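# Tuck the hanging necklace's lower half into the lid pouch

## Task

Get at least the bottom half of the dangling necklace inside the pouch on the inner side of the lid; at the end the necklace must still hang and the lid must remain open.

## Robot and tools

Robot: two arms, left_arm and right_arm, each with a parallel two-finger gripper and a wrist camera. The fingers point along the gripper's +z axis and separate along its y axis. The reported hand point (end_effector_position) sits between the finger pads, roughly 1 cm short of the tips.

Frames: the scene frame has its origin at table height, midway between the nominal bases, +z up, +x out over the table, left_arm on the +y side (image left/right does not match these names). Calibrated bases in the scene frame: left_arm at (+0.049, +0.318, 0) m, right_arm at (-0.007, -0.347, 0) m, both turned only slightly about z. Each arm reports its hand position (m), quaternion (wxyz), velocities and targets in its own base frame; fixed cameras and the table use the scene frame. Reported poses can be a few cm off, worse at long reach.

Row layout (shared by execute_actions and move): one flat list of 14 numbers covering both arms, each in [-1, 1]: left_arm dx, dy, dz, rx, ry, rz, opening, then right_arm in the same seven. dx..rz are offsets, not poses: they count from that arm's Hand target as it stood when the action or move began, along that Hand target's own axes. Scale: 1.0 = 0.6 m for dx, dy, dz and 180 degrees for rx, ry, rz, which form one rotation vector. Opening is absolute: +1 fully open (0.094 m), -1 closed. An arm you want to leave alone gets six zeros and its current opening (a 0 opening is a real half-open command). Because offsets restart from the current Hand target each time, resending the same offset moves the arm further.

execute_actions(actions, cameras): actions is a list of actions; each action is a list of up to 15 rows, one per 1/30 s step, and if shorter its last row is held to fill 15 steps. Every row in an action counts from the action's starting Hand target. An empty list just returns state and images. cameras picks images: cam_high, cam_low, cam_left_wrist, cam_right_wrist; omitted/null/["all"] gives all, [] gives none, an unknown name voids the call.

move(target, speed, blend, opening_speed, blocking, cameras): straight-line path for each gripper toward a target row (or a list of up to 15 rows, all measured from the same starting Hand targets, sharing at most 10 s). speed is m/s, 0.002 to 2.9, default 0.25 (rotation capped at twice that in rad/s), one value or one per target. blend (m) rounds corners in a list. opening_speed is the finger rate on the -1..+1 scale per second, at least 0.2; use something low when closing on anything fragile or soft. blocking=false returns after about 0.5 s while the motion continues. Paths ignore obstacles and the other arm; faster moves overshoot and strike harder, and a target set well beyond a contact presses harder. Keep paths away from an arm's own base, or its shoulder posture may flip. The result adds a move: line such as done, off_target, moving, held or fault, plus limits (paced = pose clipped, held = steps withheld). Neither done nor off_target tells you about contact.

wait(seconds 0 to 10): lets time pass holding commands; a running move continues. stop(): brakes a running move, needing some distance. zoom_image(camera, region [x0,y0,x1,y1] in pixels, max 504x504): closer look at the latest image of one camera (cam_high and cam_low are 896x504, wrist cameras 672x504). read_manual gives only URDF licence text. finished_scene ends the scene for good; the goal must hold with the robot idle.

Results: per arm, end_effector_position and quat, Hand target (last commanded pose after clipping; next offsets count from it), Tool commands, Joint positions (last entry is finger opening in m), joint velocities ("within noise" means still), joint torques (numbers 1-3 wrap at ±28 N m), grip_measured on the opening scale, and for execute_actions some per-step hand positions. Orientation commands are clipped to within 40 degrees of the measured one each step. Grippers often stop short or sag and tilt from friction and weight; check after each motion and send the remaining gap as an offset. Waiting does not close the gap; a new command (even zeros) does.

Gripping: grip_measured with nothing held may read up to ~2.7 mm wide. Full force begins roughly 0.05 below the reading at first contact (more for small, round or soft items). To release, command well above grip_measured.

Avoid: dropping the necklace, letting go while things move, fast impacts, hard pushes, anything leaving the table, and any contact or squeeze between the two arms (it can fail the scene; the clearance check does not protect grippers or wrist cameras from each other). An arm blocked by an object keeps pushing until commanded back past its gripper. Don't hold loads or stretched poses long: motors overheat (MOTOR HOT at 75 °C, fold and idle at 90 °C, collapse at 100 °C). Simulated time keeps running while you think; outside disturbances may nudge loose items.

Each tool is called after "Emit:" as name([rows], argument=value, ...), one row to a line, values as JSON.

## Session

I'll start by looking at the scene.

Emit:
execute_actions(actions=[])

Scene clock: 0.00 s.
left_arm: end_effector_position=(+0.3987, +0.0145, +0.0721) grip_measured=+1.000 end_effector_quat_wxyz=(+0.558, -0.022, +0.827, +0.070) | right_arm: end_effector_position=(+0.3852, -0.0497, +0.0683) grip_measured=+1.000 end_effector_quat_wxyz=(+0.506, +0.118, +0.853, -0.044)
Joint positions: left_arm=[-0.04 1.641 0.389 0.868 -0.178 0.026 0.094] | right_arm=[-0.069 1.526 0.436 0.579 0.135 0.127 0.094]
Joint velocities: within noise
Joint torques (N m): no reading
Motor temperatures (°C): left_arm=[31 32 32 33 28 30 29] | right_arm=[32 34 37 36 29 30 31]
Heat: left arm: 33 °C; right arm: 37 °C.
Hand target: left_arm +0.4025, +0.0144, +0.0812; +0.570, -0.024, +0.819, +0.069 | right_arm +0.3861, -0.0497, +0.0700; +0.507, +0.118, +0.853, -0.043
Tool commands: left_gripper/opening=+1.0 right_gripper/opening=+1.0

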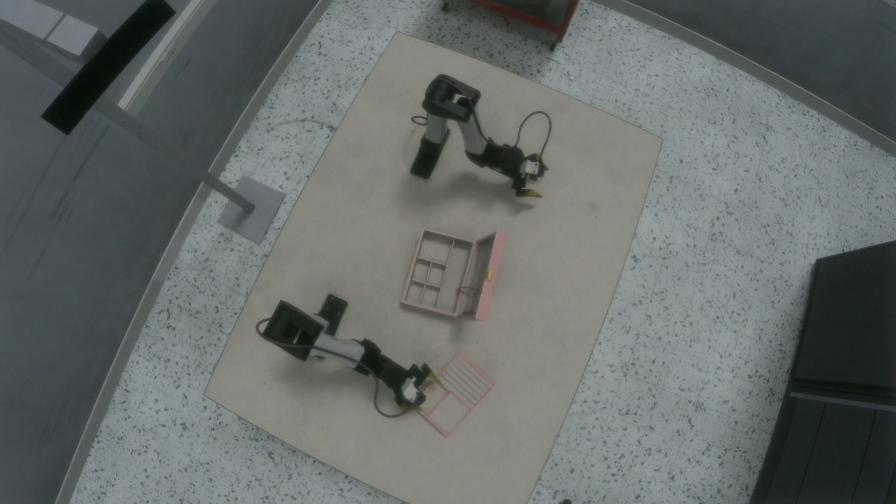

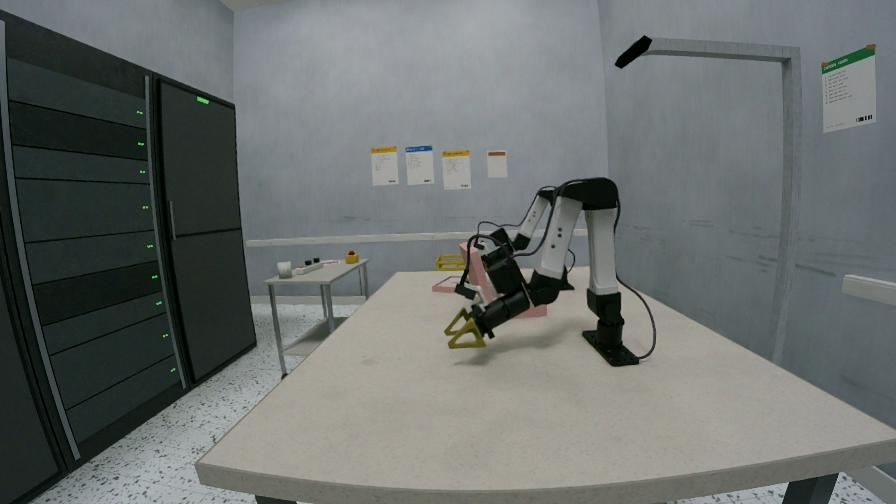

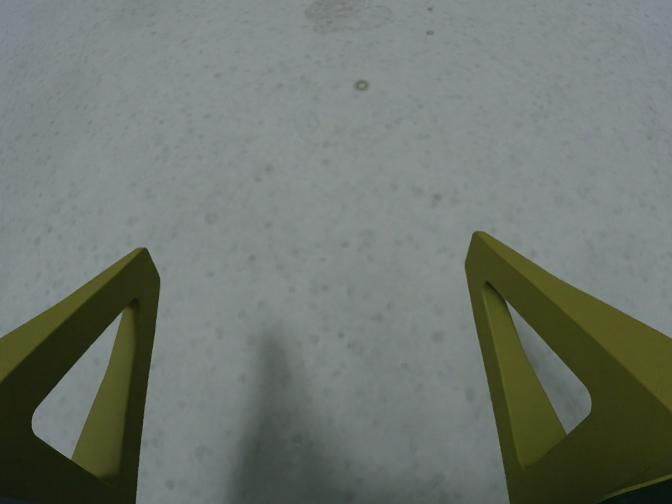

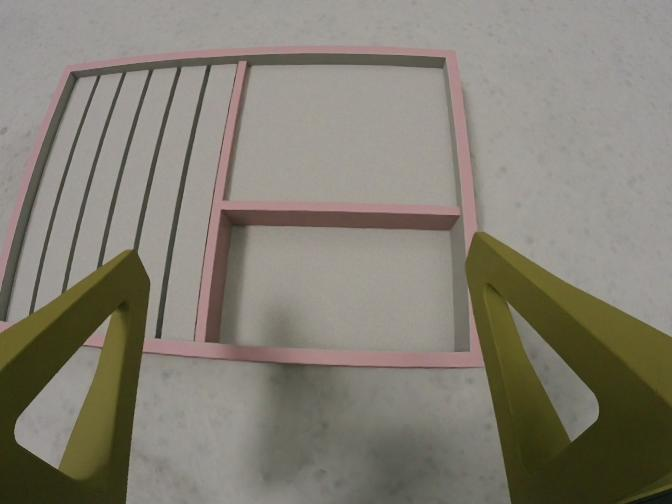

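Emit:
zoom_image(camera="cam_high", region=[390, 210, 530, 340])

Emit:
zoom_image(camera="cam_low", region=[420, 210, 600, 350])

Scaled by 3.600.

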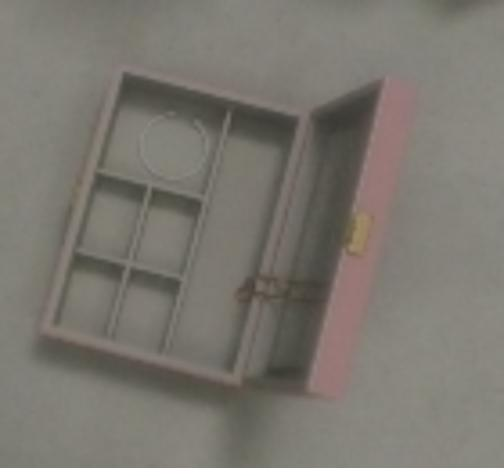

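Scaled by 2.800.

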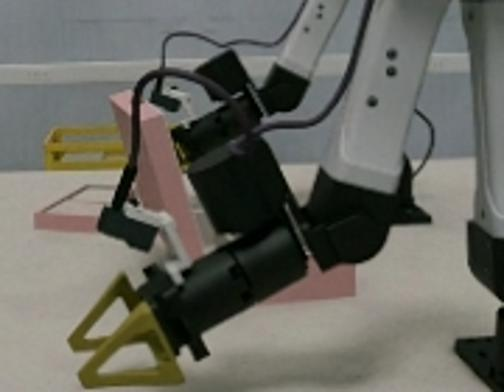

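Emit:
move([
  [0,0,0,0,0,0,1, -0.1477,0.0748,-0.347,-0.0617,-0.0777,-0.0235,1],
  [0,0,0,0,0,0,1, -0.0528,0.4778,-0.43,-0.1234,-0.1553,-0.047,1],
], speed=0.2, blend=[0.05,0])

Scene clock: 6.83 s.
left_arm: end_effector_position=(+0.3987, +0.0145, +0.0721) grip_measured=+1.000 end_effector_quat_wxyz=(+0.558, -0.022, +0.827, +0.070) | right_arm: end_effector_position=(+0.2494, +0.2718, +0.2359) grip_measured=+1.000 end_effector_quat_wxyz=(+0.704, -0.056, +0.705, +0.065)
Joint positions: left_arm=[-0.04 1.641 0.389 0.868 -0.178 0.026 0.094] | right_arm=[1.252 1.378 0.566 0.81 1.082 0.014 0.094]
Joint velocities: within noise
Joint torques (N m): left_arm=[-0.16 -7.25 5.22 2.34 -0.02 -0.01] | right_arm=[0.35 -2.93 8.05 2.02 0.18 -0.36]
Motor temperatures (°C): left_arm=[31 33 33 37 28 30 29] | right_arm=[32 34 38 38 29 30 31]
Heat: left arm: 37 °C; right arm: 38 °C.
Hand target: left_arm +0.4025, +0.0144, +0.0812; +0.570, -0.024, +0.819, +0.069 | right_arm +0.2505, +0.2729, +0.2352; +0.705, -0.057, +0.705, +0.056
Off the commanded pose: left_arm 0.010 m, 2 deg | right_arm 0.002 m, 1 deg.
move: done
camera_calibration:
cam_right_wrist: T_world_to_cam=[[0.0868458, -0.99487, -0.0518774, 0.252899], [-0.676381, -0.0206514, -0.736262, 0.356824], [0.731414, 0.0990302, -0.674705, 0.0588454], [0, 0, 0, 1]] pos_world=[0.176345, 0.253143, 0.315539]

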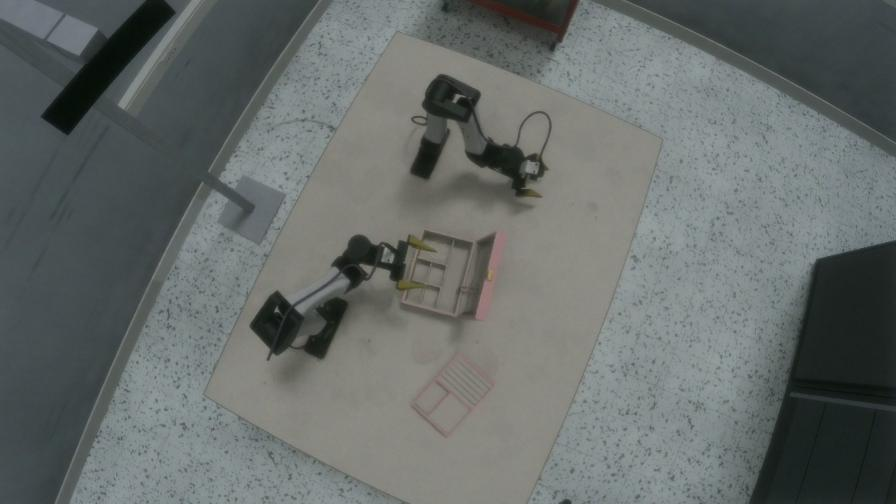

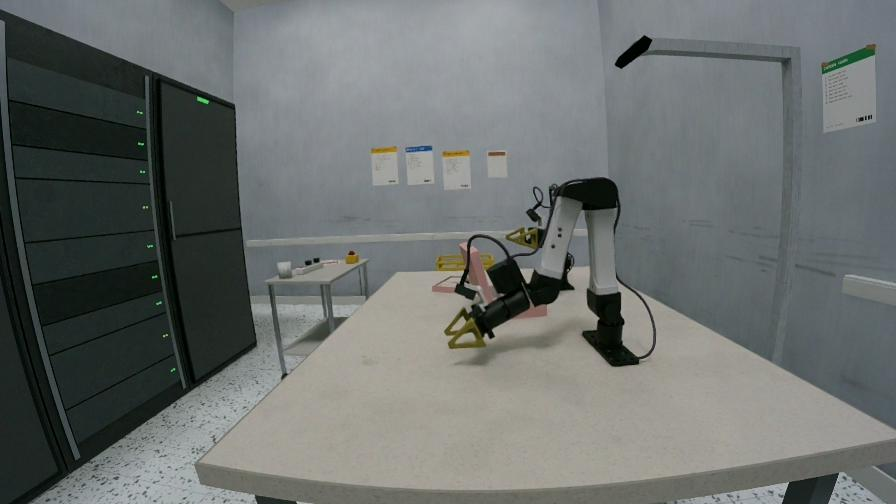

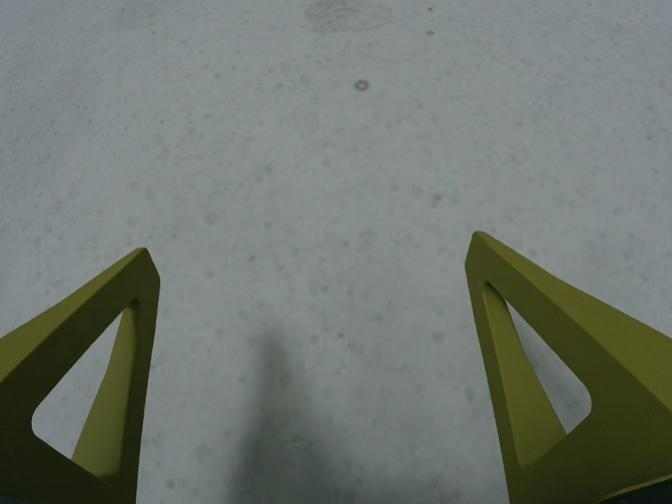

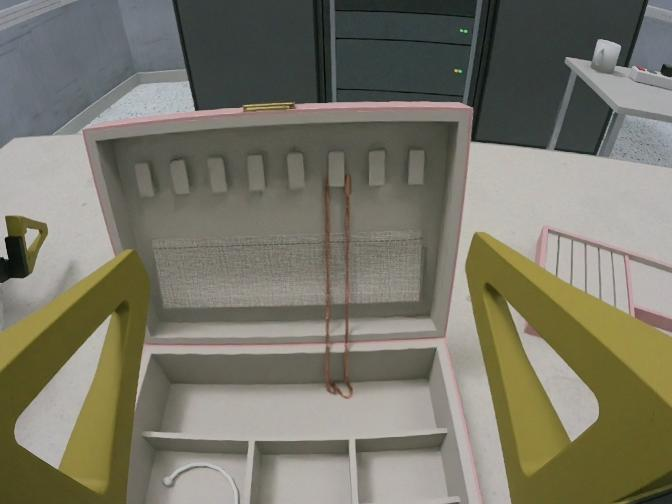

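Emit:
zoom_image(camera="cam_right_wrist", region=[220, 130, 480, 420])

Emit:
zoom_image(camera="cam_right_wrist", region=[80, 90, 500, 504])

Scaled by 1.738 from the camera's 672x504 image, which has a finer 960x720 frame.

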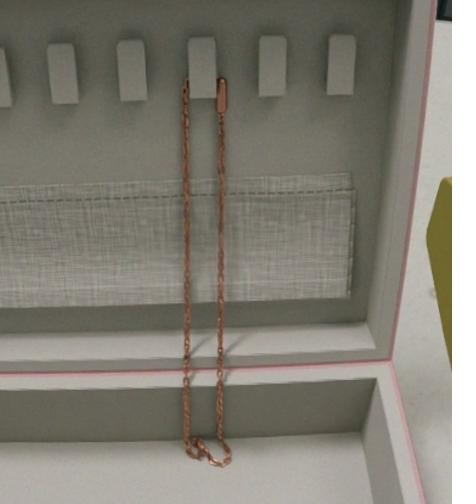

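Scaled by 1.200 from the camera's 672x504 image, which has a finer 960x720 frame.

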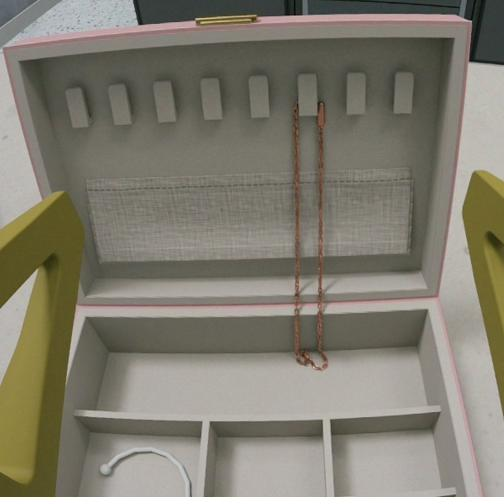

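Emit:
zoom_image(camera="cam_right_wrist", region=[80, 95, 230, 205])

Emit:
zoom_image(camera="cam_right_wrist", region=[290, 95, 480, 235])

Emit:
zoom_image(camera="cam_right_wrist", region=[290, 215, 480, 355])

Emit:
zoom_image(camera="cam_right_wrist", region=[270, 320, 460, 460])

Scaled by 3.360 from the camera's 672x504 image, which has a finer 960x720 frame.

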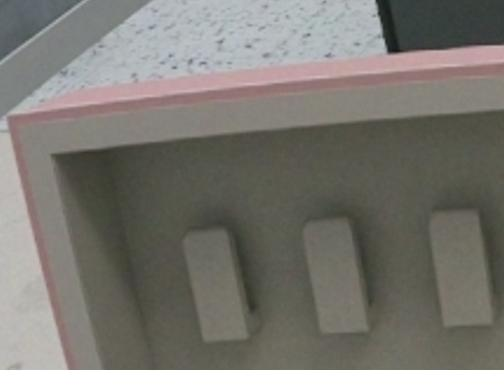

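Scaled by 2.653 from the camera's 672x504 image, which has a finer 960x720 frame.

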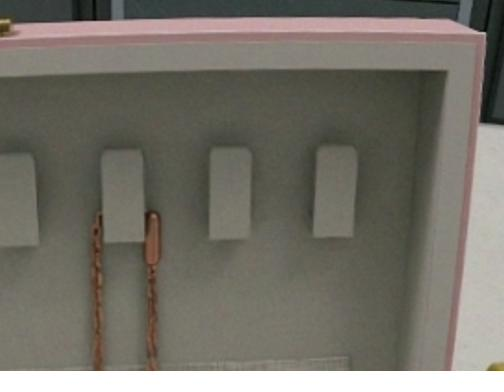

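Scaled by 2.653 from the camera's 672x504 image, which has a finer 960x720 frame.

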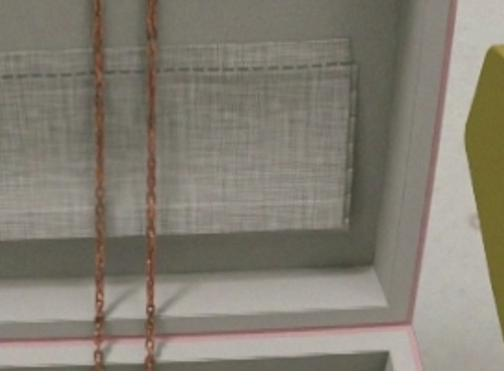

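Scaled by 2.653 from the camera's 672x504 image, which has a finer 960x720 frame.

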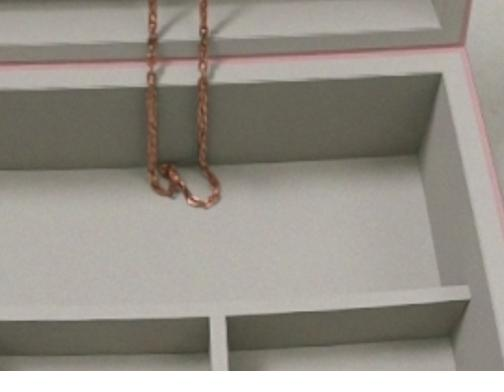

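Emit:
move(target=[0,0,0,0,0,0,1, 0.0845,-0.0227,0.1432,0.0122,0.0333,0.0007,1], speed=0.12, cameras=["cam_high","cam_right_wrist"])

Scene clock: 16.53 s.
left_arm: end_effector_position=(+0.3987, +0.0145, +0.0721) grip_measured=+1.000 end_effector_quat_wxyz=(+0.558, -0.022, +0.827, +0.070) | right_arm: end_effector_position=(+0.3342, +0.2683, +0.1868) grip_measured=+1.000 end_effector_quat_wxyz=(+0.672, -0.045, +0.739, +0.036)
Joint positions: left_arm=[-0.04 1.641 0.389 0.868 -0.178 0.026 0.094] | right_arm=[0.987 1.618 0.674 0.796 0.868 0.107 0.094]
Joint velocities: within noise
Joint torques (N m): left_arm=[-0.29 -7.28 5.12 2.3 -0.09 0.01] | right_arm=[0.09 -4.49 8.84 2.04 0.07 -0.06]
Motor temperatures (°C): left_arm=[31 34 33 40 28 29 29] | right_arm=[32 34 39 40 29 30 31]
Heat: left arm: 40 °C; right arm: 40 °C.
Hand target: left_arm +0.4025, +0.0144, +0.0812; +0.570, -0.024, +0.819, +0.069 | right_arm +0.3375, +0.2732, +0.1846; +0.668, -0.046, +0.742, +0.040
Off the commanded pose: left_arm 0.010 m, 2 deg | right_arm 0.006 m, 1 deg.
move: done
camera_calibration:
cam_right_wrist: T_world_to_cam=[[0.0283211, -0.999286, -0.0249988, 0.255235], [-0.740914, -0.00419766, -0.671587, 0.383009], [0.671003, 0.037542, -0.740504, 0.0129693], [0, 0, 0, 1]] pos_world=[0.267845, 0.256174, 0.273208]
Images, in order (width x height): cam_high 896x504, cam_right_wrist 672x504.

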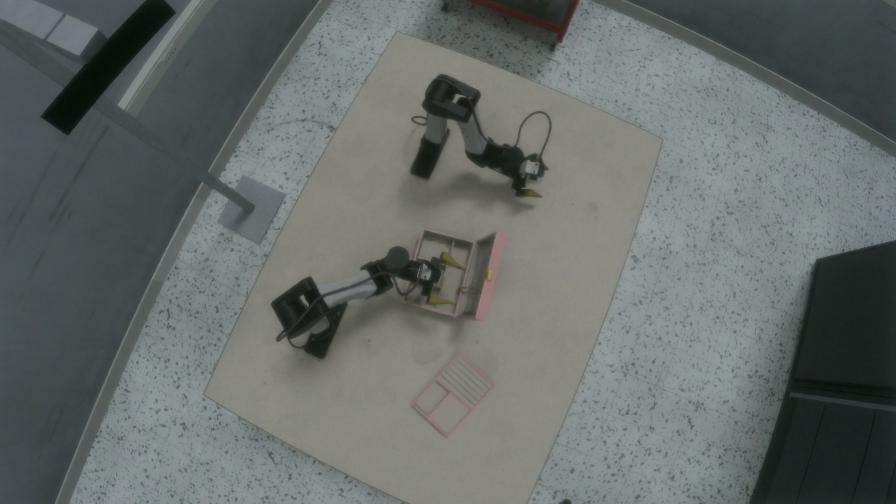

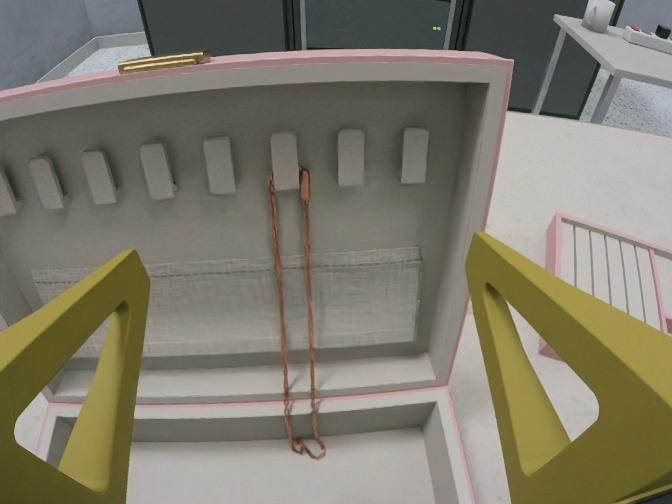

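Emit:
zoom_image(camera="cam_right_wrist", region=[240, 110, 450, 270])

Emit:
zoom_image(camera="cam_right_wrist", region=[250, 230, 450, 380])

Emit:
zoom_image(camera="cam_right_wrist", region=[0, 240, 160, 400])

Scaled by 2.400 from the camera's 672x504 image, which has a finer 960x720 frame.

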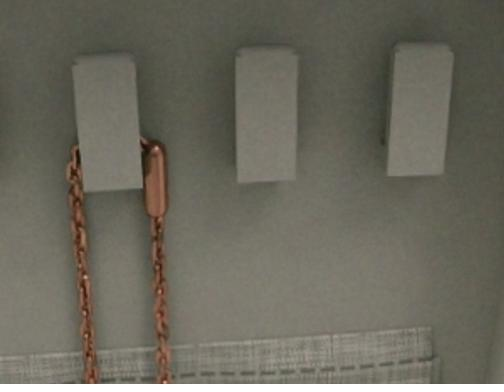

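Scaled by 2.520 from the camera's 672x504 image, which has a finer 960x720 frame.

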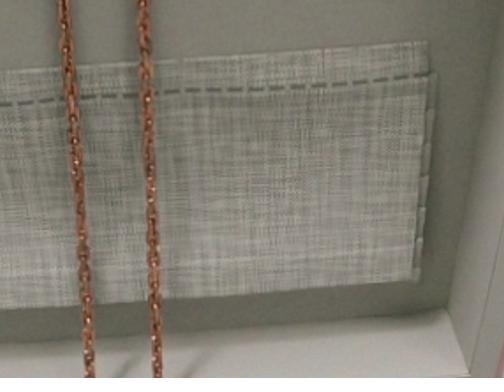

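Scaled by 3.150 from the camera's 672x504 image, which has a finer 960x720 frame.

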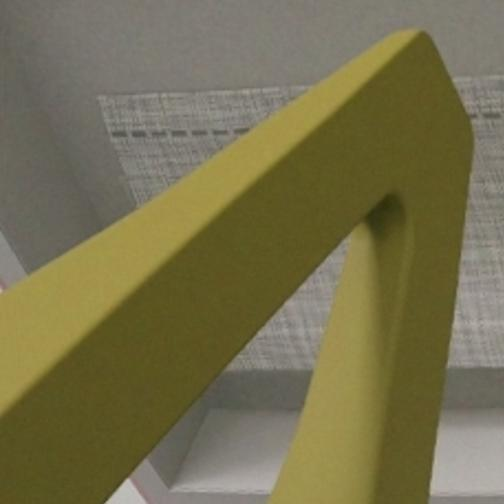

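Emit:
move(target=[0,0,0,0,0,0,1, -0.1078,0,0.0065,0,0.1389,0,1], speed=0.15, cameras=["cam_right_wrist"])

Scene clock: 19.53 s.
left_arm: end_effector_position=(+0.3987, +0.0145, +0.0721) grip_measured=+1.000 end_effector_quat_wxyz=(+0.558, -0.022, +0.827, +0.070) | right_arm: end_effector_position=(+0.3456, +0.2718, +0.2499) grip_measured=+1.000 end_effector_quat_wxyz=(+0.498, -0.056, +0.865, +0.027)
Joint positions: left_arm=[-0.04 1.641 0.389 0.868 -0.178 0.026 0.094] | right_arm=[0.909 1.544 1.328 -0.474 0.661 0.459 0.094]
Joint velocities: within noise
Joint torques (N m): left_arm=[-0.2 -7.28 5.14 2.35 -0.01 -0.01] | right_arm=[-0.01 -4.78 10.39 1.85 0.25 -0.05]
Motor temperatures (°C): left_arm=[31 34 34 41 28 29 29] | right_arm=[32 35 40 40 29 30 31]
Heat: left arm: 41 °C; right arm: 40 °C.
Hand target: left_arm +0.4025, +0.0144, +0.0812; +0.570, -0.024, +0.819, +0.069 | right_arm +0.3481, +0.2745, +0.2485; +0.492, -0.053, +0.869, +0.030
Off the commanded pose: left_arm 0.010 m, 2 deg | right_arm 0.004 m, 1 deg.
move: done
camera_calibration:
cam_right_wrist: T_world_to_cam=[[0.0327228, -0.999322, 0.0169034, 0.24807], [-0.952566, -0.0363028, -0.302159, 0.423407], [0.302568, -0.00621413, -0.953108, 0.244291], [0, 0, 0, 1]] pos_world=[0.321291, 0.26479, 0.356579]
Images, in order (width x height): cam_right_wrist 672x504.

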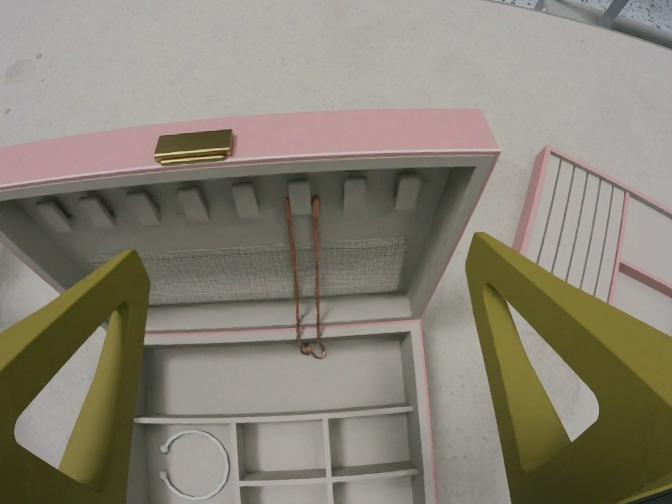

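Emit:
zoom_image(camera="cam_right_wrist", region=[260, 160, 440, 300])

Emit:
zoom_image(camera="cam_right_wrist", region=[260, 270, 400, 380])

Scaled by 2.800 from the camera's 672x504 image, which has a finer 960x720 frame.

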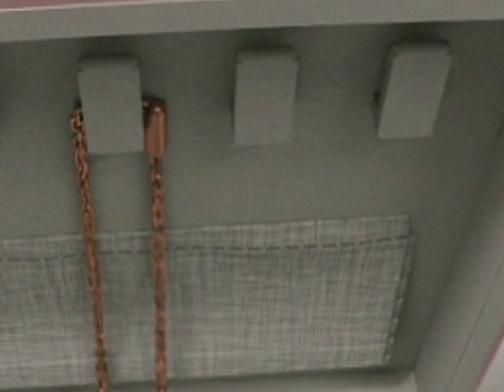

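Scaled by 3.600 from the camera's 672x504 image, which has a finer 960x720 frame.

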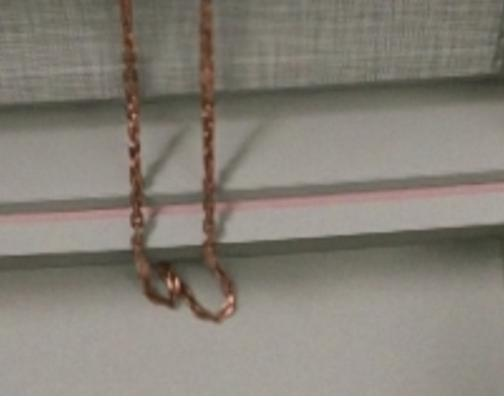

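Emit:
move(target=[0,0,0,0,0,0,1, 0.0987,0,0.0748,0,-0.0833,0,1], speed=0.12, cameras=["cam_right_wrist"])

Emit:
zoom_image(camera="cam_right_wrist", region=[230, 90, 450, 260])

Emit:
zoom_image(camera="cam_right_wrist", region=[250, 200, 450, 350])

Scene clock: 22.60 s.
left_arm: end_effector_position=(+0.3987, +0.0145, +0.0721) grip_measured=+1.000 end_effector_quat_wxyz=(+0.558, -0.022, +0.827, +0.070) | right_arm: end_effector_position=(+0.3572, +0.2758, +0.1847) grip_measured=+1.000 end_effector_quat_wxyz=(+0.605, -0.040, +0.794, +0.049)
Joint positions: left_arm=[-0.04 1.641 0.389 0.868 -0.178 0.026 0.094] | right_arm=[0.922 1.603 0.864 0.368 0.755 0.292 0.094]
Joint velocities: within noise
Joint torques (N m): left_arm=[-0.39 -7.28 5.2 2.36 -0.08 0.04] | right_arm=[0.64 -4.96 6.54 2.28 0.33 -0.37]
Motor temperatures (°C): left_arm=[31 35 34 42 28 29 29] | right_arm=[31 35 40 40 29 30 31]
Heat: left arm: 42 °C; right arm: 40 °C.
Hand target: left_arm +0.4025, +0.0144, +0.0812; +0.570, -0.024, +0.819, +0.069 | right_arm +0.3560, +0.2754, +0.1745; +0.601, -0.049, +0.797, +0.036
Off the commanded pose: left_arm 0.010 m, 2 deg | right_arm 0.010 m, 2 deg.
move: done
camera_calibration:
cam_right_wrist: T_world_to_cam=[[0.0323259, -0.998398, -0.0464422, 0.264391], [-0.846529, -0.00264613, -0.532337, 0.41031], [0.531361, 0.0565229, -0.845258, 0.05977], [0, 0, 0, 1]] pos_world=[0.307033, 0.261675, 0.281223]
Images, in order (width x height): cam_right_wrist 672x504.

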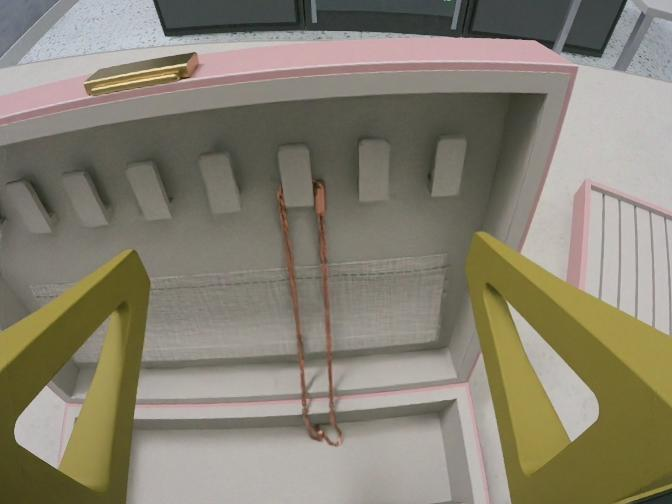

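Scaled by 2.291 from the camera's 672x504 image, which has a finer 960x720 frame.

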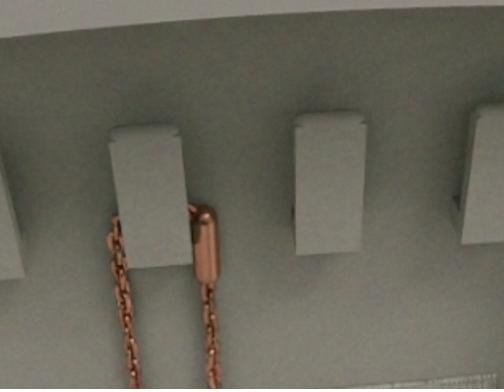

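Scaled by 2.520 from the camera's 672x504 image, which has a finer 960x720 frame.

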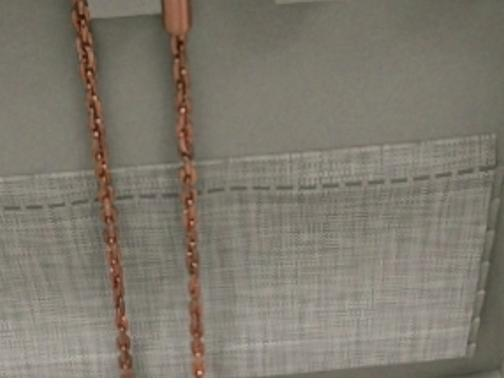

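Emit:
move([
  [-0.1168,-0.1762,-0.4013,0.30,-0.15,-0.018,0, -0.049,0.0173,-0.196,0,0,0,1],
  [-0.1228,-0.3307,-0.3882,0.4233,-0.2110,-0.0260,0, -0.049,0.0173,-0.196,0,0,0,1],
], speed=0.2, blend=[0.04,0])

Scene clock: 32.50 s.
left_arm: end_effector_position=(+0.2351, -0.2138, +0.2044) grip_measured=+0.002 end_effector_quat_wxyz=(+0.645, +0.331, +0.545, -0.421) | right_arm: end_effector_position=(+0.2519, +0.2735, +0.2215) grip_measured=+1.000 end_effector_quat_wxyz=(+0.595, -0.062, +0.801, +0.024)
Joint positions: left_arm=[-0.362 1.419 0.112 1.564 0.745 -0.209 0.047] | right_arm=[1.235 1.352 0.882 -0.137 1.035 0.502 0.094]
Joint velocities: within noise
Joint torques (N m): left_arm=[-0.96 -2.91 5.85 2.17 -0.01 0.02] | right_arm=[0.73 -6 10.1 1.75 0.5 -0.07]
Motor temperatures (°C): left_arm=[31 35 34 43 28 29 29] | right_arm=[31 36 41 41 29 30 31]
Heat: left arm: 43 °C; right arm: 41 °C.
Hand target: left_arm +0.2352, -0.2174, +0.2127; +0.683, +0.317, +0.472, -0.459 | right_arm +0.2506, +0.2730, +0.2353; +0.601, -0.049, +0.797, +0.036
Off the commanded pose: left_arm 0.009 m, 11 deg | right_arm 0.014 m, 2 deg.
joint sent to its limit (left arm) — joint 4 (wrist pitch), upper limit. The joint targets are off in orientation, not in position.
move: off_target (left_arm, right_arm)
camera_calibration:
cam_left_wrist: T_world_to_cam=[[-0.912696, -0.408625, 0.00329993, 0.120377], [-0.227876, 0.502243, -0.834161, 0.335431], [0.339202, -0.762088, -0.551511, -0.0246171], [0, 0, 0, 1]] pos_world=[0.194654, -0.138039, 0.265829]
cam_right_wrist: T_world_to_cam=[[0.0372475, -0.99908, 0.0212512, 0.25112], [-0.856895, -0.0428734, -0.513705, 0.350268], [0.514143, 0.000924175, -0.857704, 0.169157], [0, 0, 0, 1]] pos_world=[0.203818, 0.26575, 0.319685]

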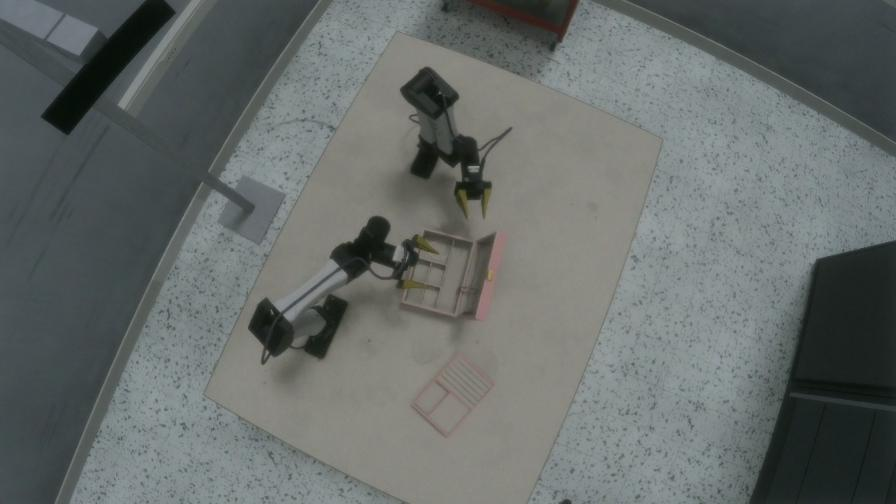

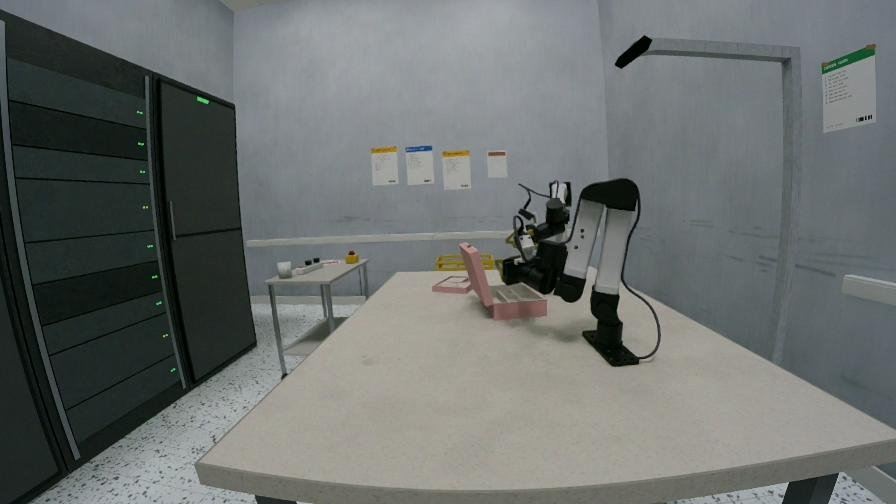

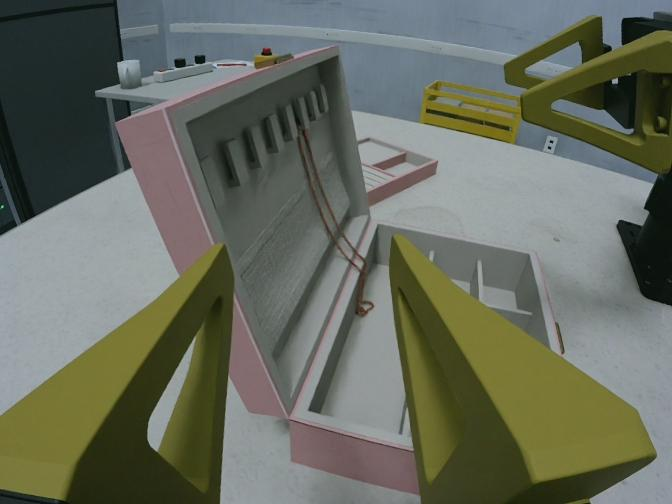

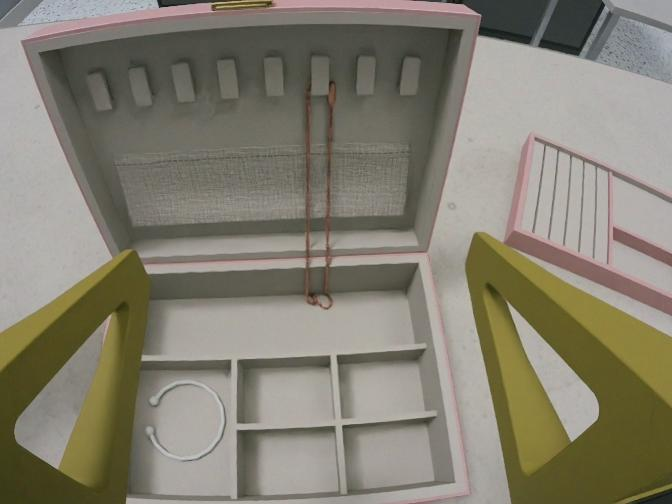

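Emit:
zoom_image(camera="cam_left_wrist", region=[190, 60, 390, 260])

Emit:
zoom_image(camera="cam_left_wrist", region=[280, 110, 400, 230])

Emit:
zoom_image(camera="cam_left_wrist", region=[200, 130, 340, 290])

Emit:
zoom_image(camera="cam_left_wrist", region=[300, 180, 420, 330])

Scaled by 2.520 from the camera's 672x504 image, which has a finer 960x720 frame.

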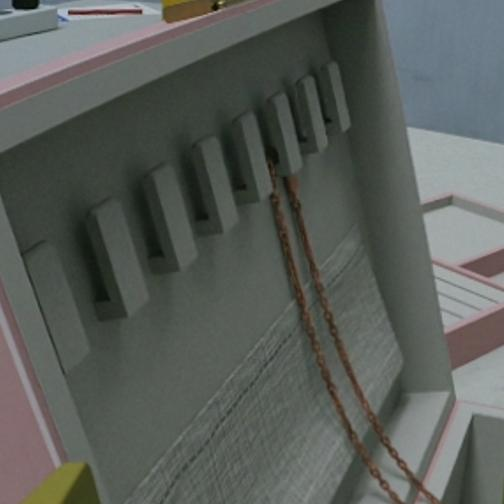

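Scaled by 4.200 from the camera's 672x504 image, which has a finer 960x720 frame.

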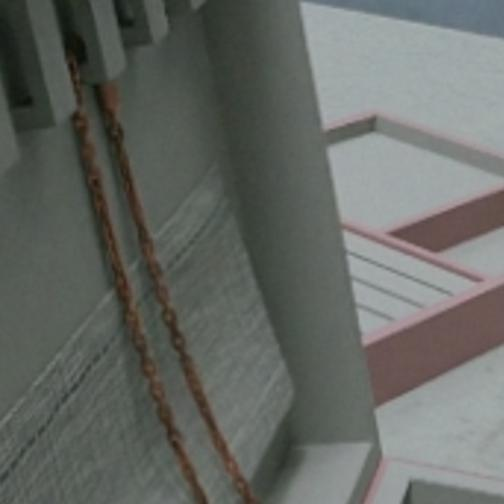

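Scaled by 3.150 from the camera's 672x504 image, which has a finer 960x720 frame.

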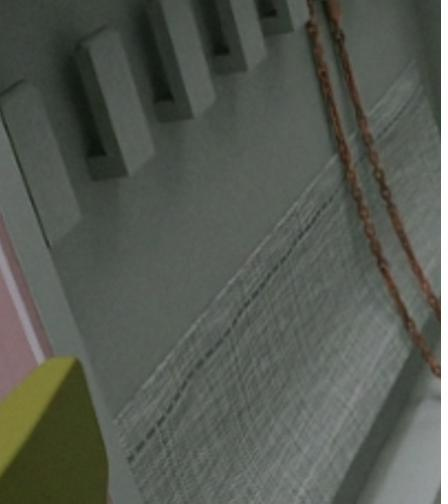

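Scaled by 3.360 from the camera's 672x504 image, which has a finer 960x720 frame.

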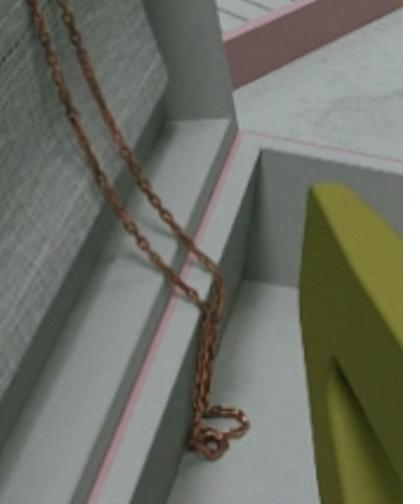

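Emit:
move(target=[0,0,0,0,0,0,0, -0.0942,-0.0313,0.1670,0,0.1333,0,1], speed=0.15, cameras=["cam_right_wrist","cam_left_wrist"])

Emit:
zoom_image(camera="cam_right_wrist", region=[260, 160, 440, 300])

Scene clock: 35.80 s.
left_arm: end_effector_position=(+0.2349, -0.2138, +0.2046) grip_measured=+0.002 end_effector_quat_wxyz=(+0.645, +0.331, +0.545, -0.421) | right_arm: end_effector_position=(+0.3621, +0.2649, +0.2649) grip_measured=+1.000 end_effector_quat_wxyz=(+0.430, -0.046, +0.901, +0.029)
Joint positions: left_arm=[-0.362 1.419 0.112 1.565 0.746 -0.209 0.047] | right_arm=[0.826 1.65 1.611 -0.778 0.53 0.51 0.094]
Joint velocities: within noise
Joint torques (N m): left_arm=[-0.8 -2.91 5.82 2.14 -0.06 -0.05] | right_arm=[0.16 -5.23 10.04 1.76 0.25 -0.32]
Motor temperatures (°C): left_arm=[31 35 34 43 28 29 29] | right_arm=[31 36 41 41 29 30 31]
Heat: left arm: 43 °C; right arm: 41 °C.
Hand target: left_arm +0.2352, -0.2174, +0.2126; +0.683, +0.317, +0.472, -0.459 | right_arm +0.3639, +0.2680, +0.2620; +0.422, -0.055, +0.905, +0.025
Off the commanded pose: left_arm 0.009 m, 10 deg | right_arm 0.005 m, 1 deg.
joint sent to its limit (left arm) — joint 4 (wrist pitch), upper limit. The joint targets are off in orientation, not in position.
move: off_target (left_arm)
camera_calibration:
cam_left_wrist: T_world_to_cam=[[-0.913143, -0.407632, 0.00232295, 0.120679], [-0.226366, 0.502331, -0.834519, 0.335282], [0.33901, -0.762562, -0.550974, -0.0246654], [0, 0, 0, 1]] pos_world=[0.194455, -0.138039, 0.265929]
cam_right_wrist: T_world_to_cam=[[0.0192555, -0.999769, 0.00955952, 0.247238], [-0.988324, -0.0204788, -0.150987, 0.412086], [0.151148, -0.00654056, -0.988489, 0.317834], [0, 0, 0, 1]] pos_world=[0.354474, 0.257699, 0.374032]
Images, in order (width x height): cam_left_wrist 672x504, cam_right_wrist 672x504.

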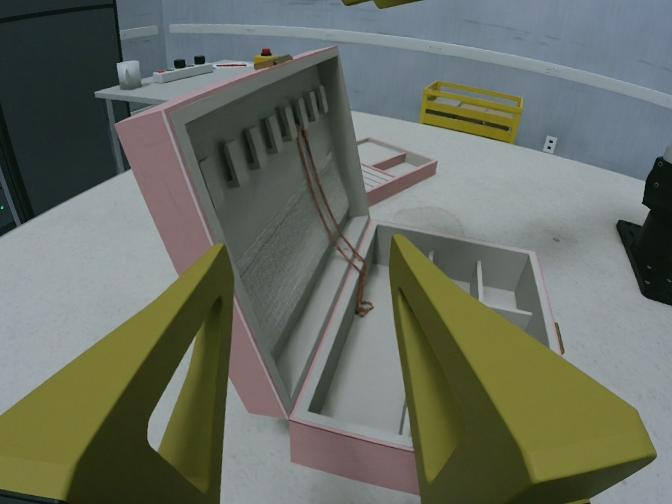

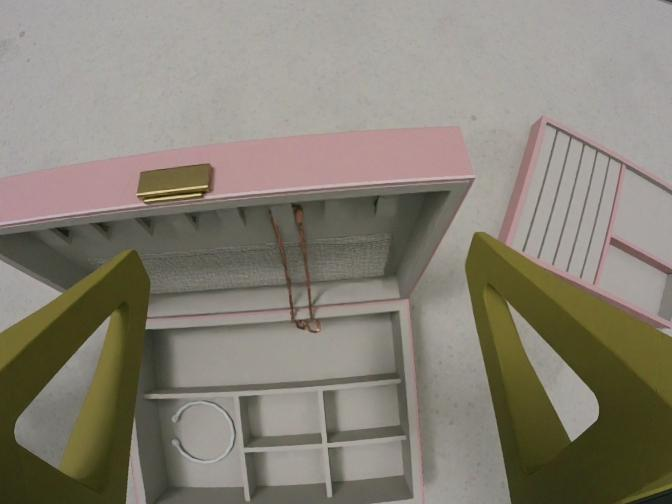

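Scaled by 2.800 from the camera's 672x504 image, which has a finer 960x720 frame.

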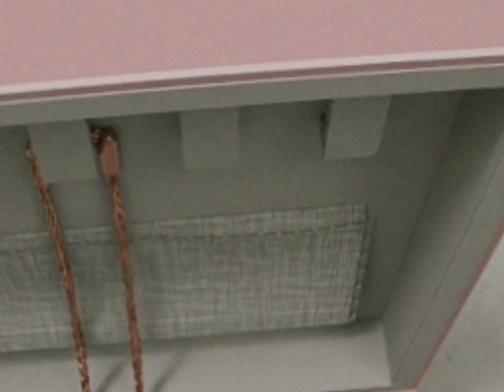

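Emit:
zoom_image(camera="cam_right_wrist", region=[330, 215, 420, 290])

Emit:
zoom_image(camera="cam_right_wrist", region=[85, 225, 175, 300])

Emit:
zoom_image(camera="cam_left_wrist", region=[310, 140, 380, 230])

Scaled by 5.600 from the camera's 672x504 image, which has a finer 960x720 frame.

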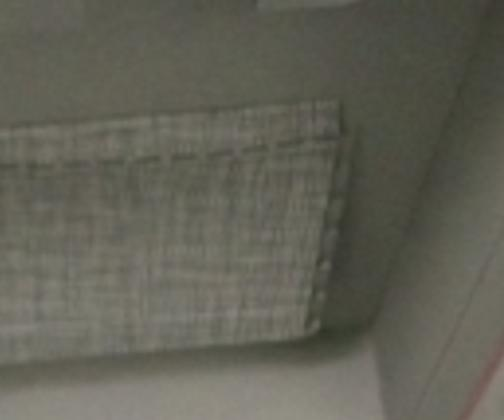

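Scaled by 5.600 from the camera's 672x504 image, which has a finer 960x720 frame.

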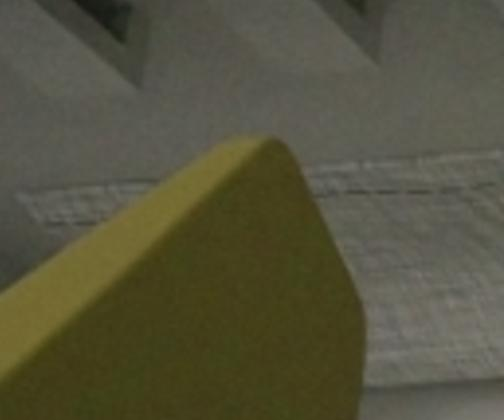

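Scaled by 5.600 from the camera's 672x504 image, which has a finer 960x720 frame.

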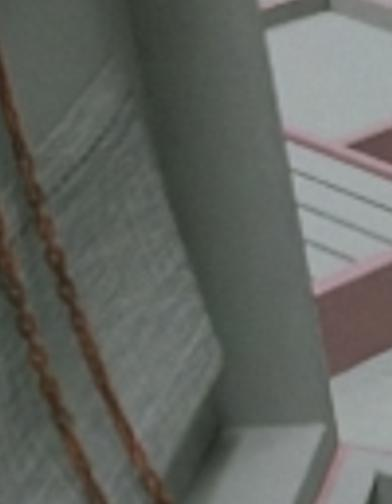

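Emit:
move(target=[-0.0825,0.1290,0.0140,0.0859,0.0751,-0.0212,0, 0,0,0,0,0,0,1], speed=0.12, cameras=["cam_high","cam_left_wrist"])

Emit:
zoom_image(camera="cam_left_wrist", region=[240, 130, 420, 310])

Scene clock: 44.40 s.
left_arm: end_effector_position=(+0.3004, -0.1808, +0.2569) grip_measured=+0.002 end_effector_quat_wxyz=(+0.552, +0.437, +0.508, -0.497) | right_arm: end_effector_position=(+0.3619, +0.2649, +0.2648) grip_measured=+1.000 end_effector_quat_wxyz=(+0.429, -0.047, +0.902, +0.029)
Joint positions: left_arm=[-0.04 1.63 0.615 1.567 1.375 -0.566 0.047] | right_arm=[0.826 1.65 1.611 -0.779 0.529 0.51 0.094]
Joint velocities: within noise
Joint torques (N m): left_arm=[0.32 -5.9 7.05 1.44 -0.21 -0.04] | right_arm=[0.14 -5.26 10 1.76 0.25 -0.32]
Motor temperatures (°C): left_arm=[31 34 35 44 28 29 29] | right_arm=[31 37 43 41 29 30 30]
Heat: left arm: 44 °C; right arm: 43 °C.
Hand target: left_arm +0.3032, -0.1793, +0.2621; +0.559, +0.442, +0.493, -0.500 | right_arm +0.3639, +0.2679, +0.2620; +0.422, -0.055, +0.905, +0.025
Off the commanded pose: left_arm 0.006 m, 2 deg | right_arm 0.005 m, 1 deg.
joint sent to its limit (left arm) — joint 4 (wrist pitch), upper limit. The joint targets still meet the commanded pose.
move: done
camera_calibration:
cam_left_wrist: T_world_to_cam=[[-0.994713, -0.102575, -0.00502859, 0.275378], [-0.0597794, 0.61813, -0.7838, 0.334989], [0.0835066, -0.779355, -0.620993, 0.0987235], [0, 0, 0, 1]] pos_world=[0.285703, -0.101879, 0.325256]
Images, in order (width x height): cam_high 896x504, cam_left_wrist 672x504.

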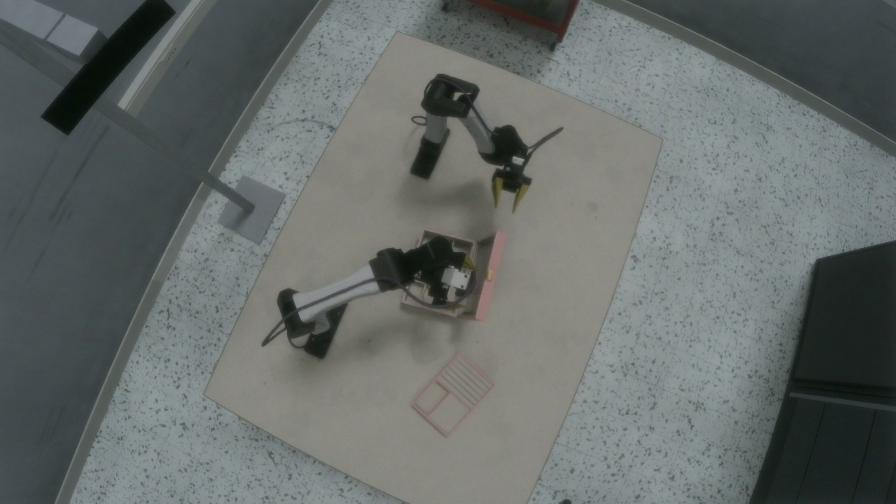

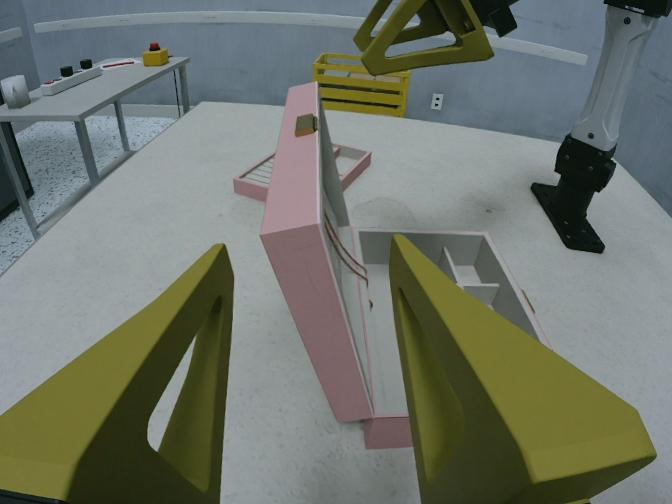

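Scaled by 2.800 from the camera's 672x504 image, which has a finer 960x720 frame.

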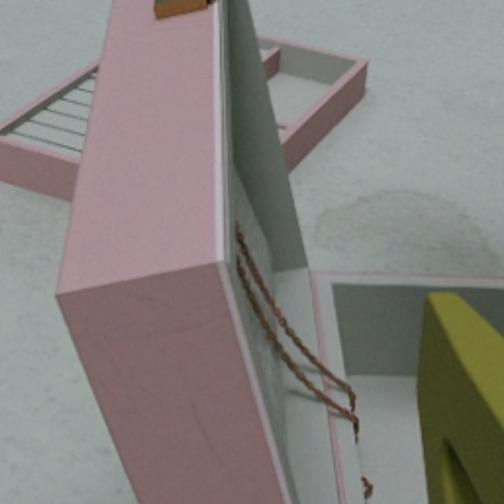

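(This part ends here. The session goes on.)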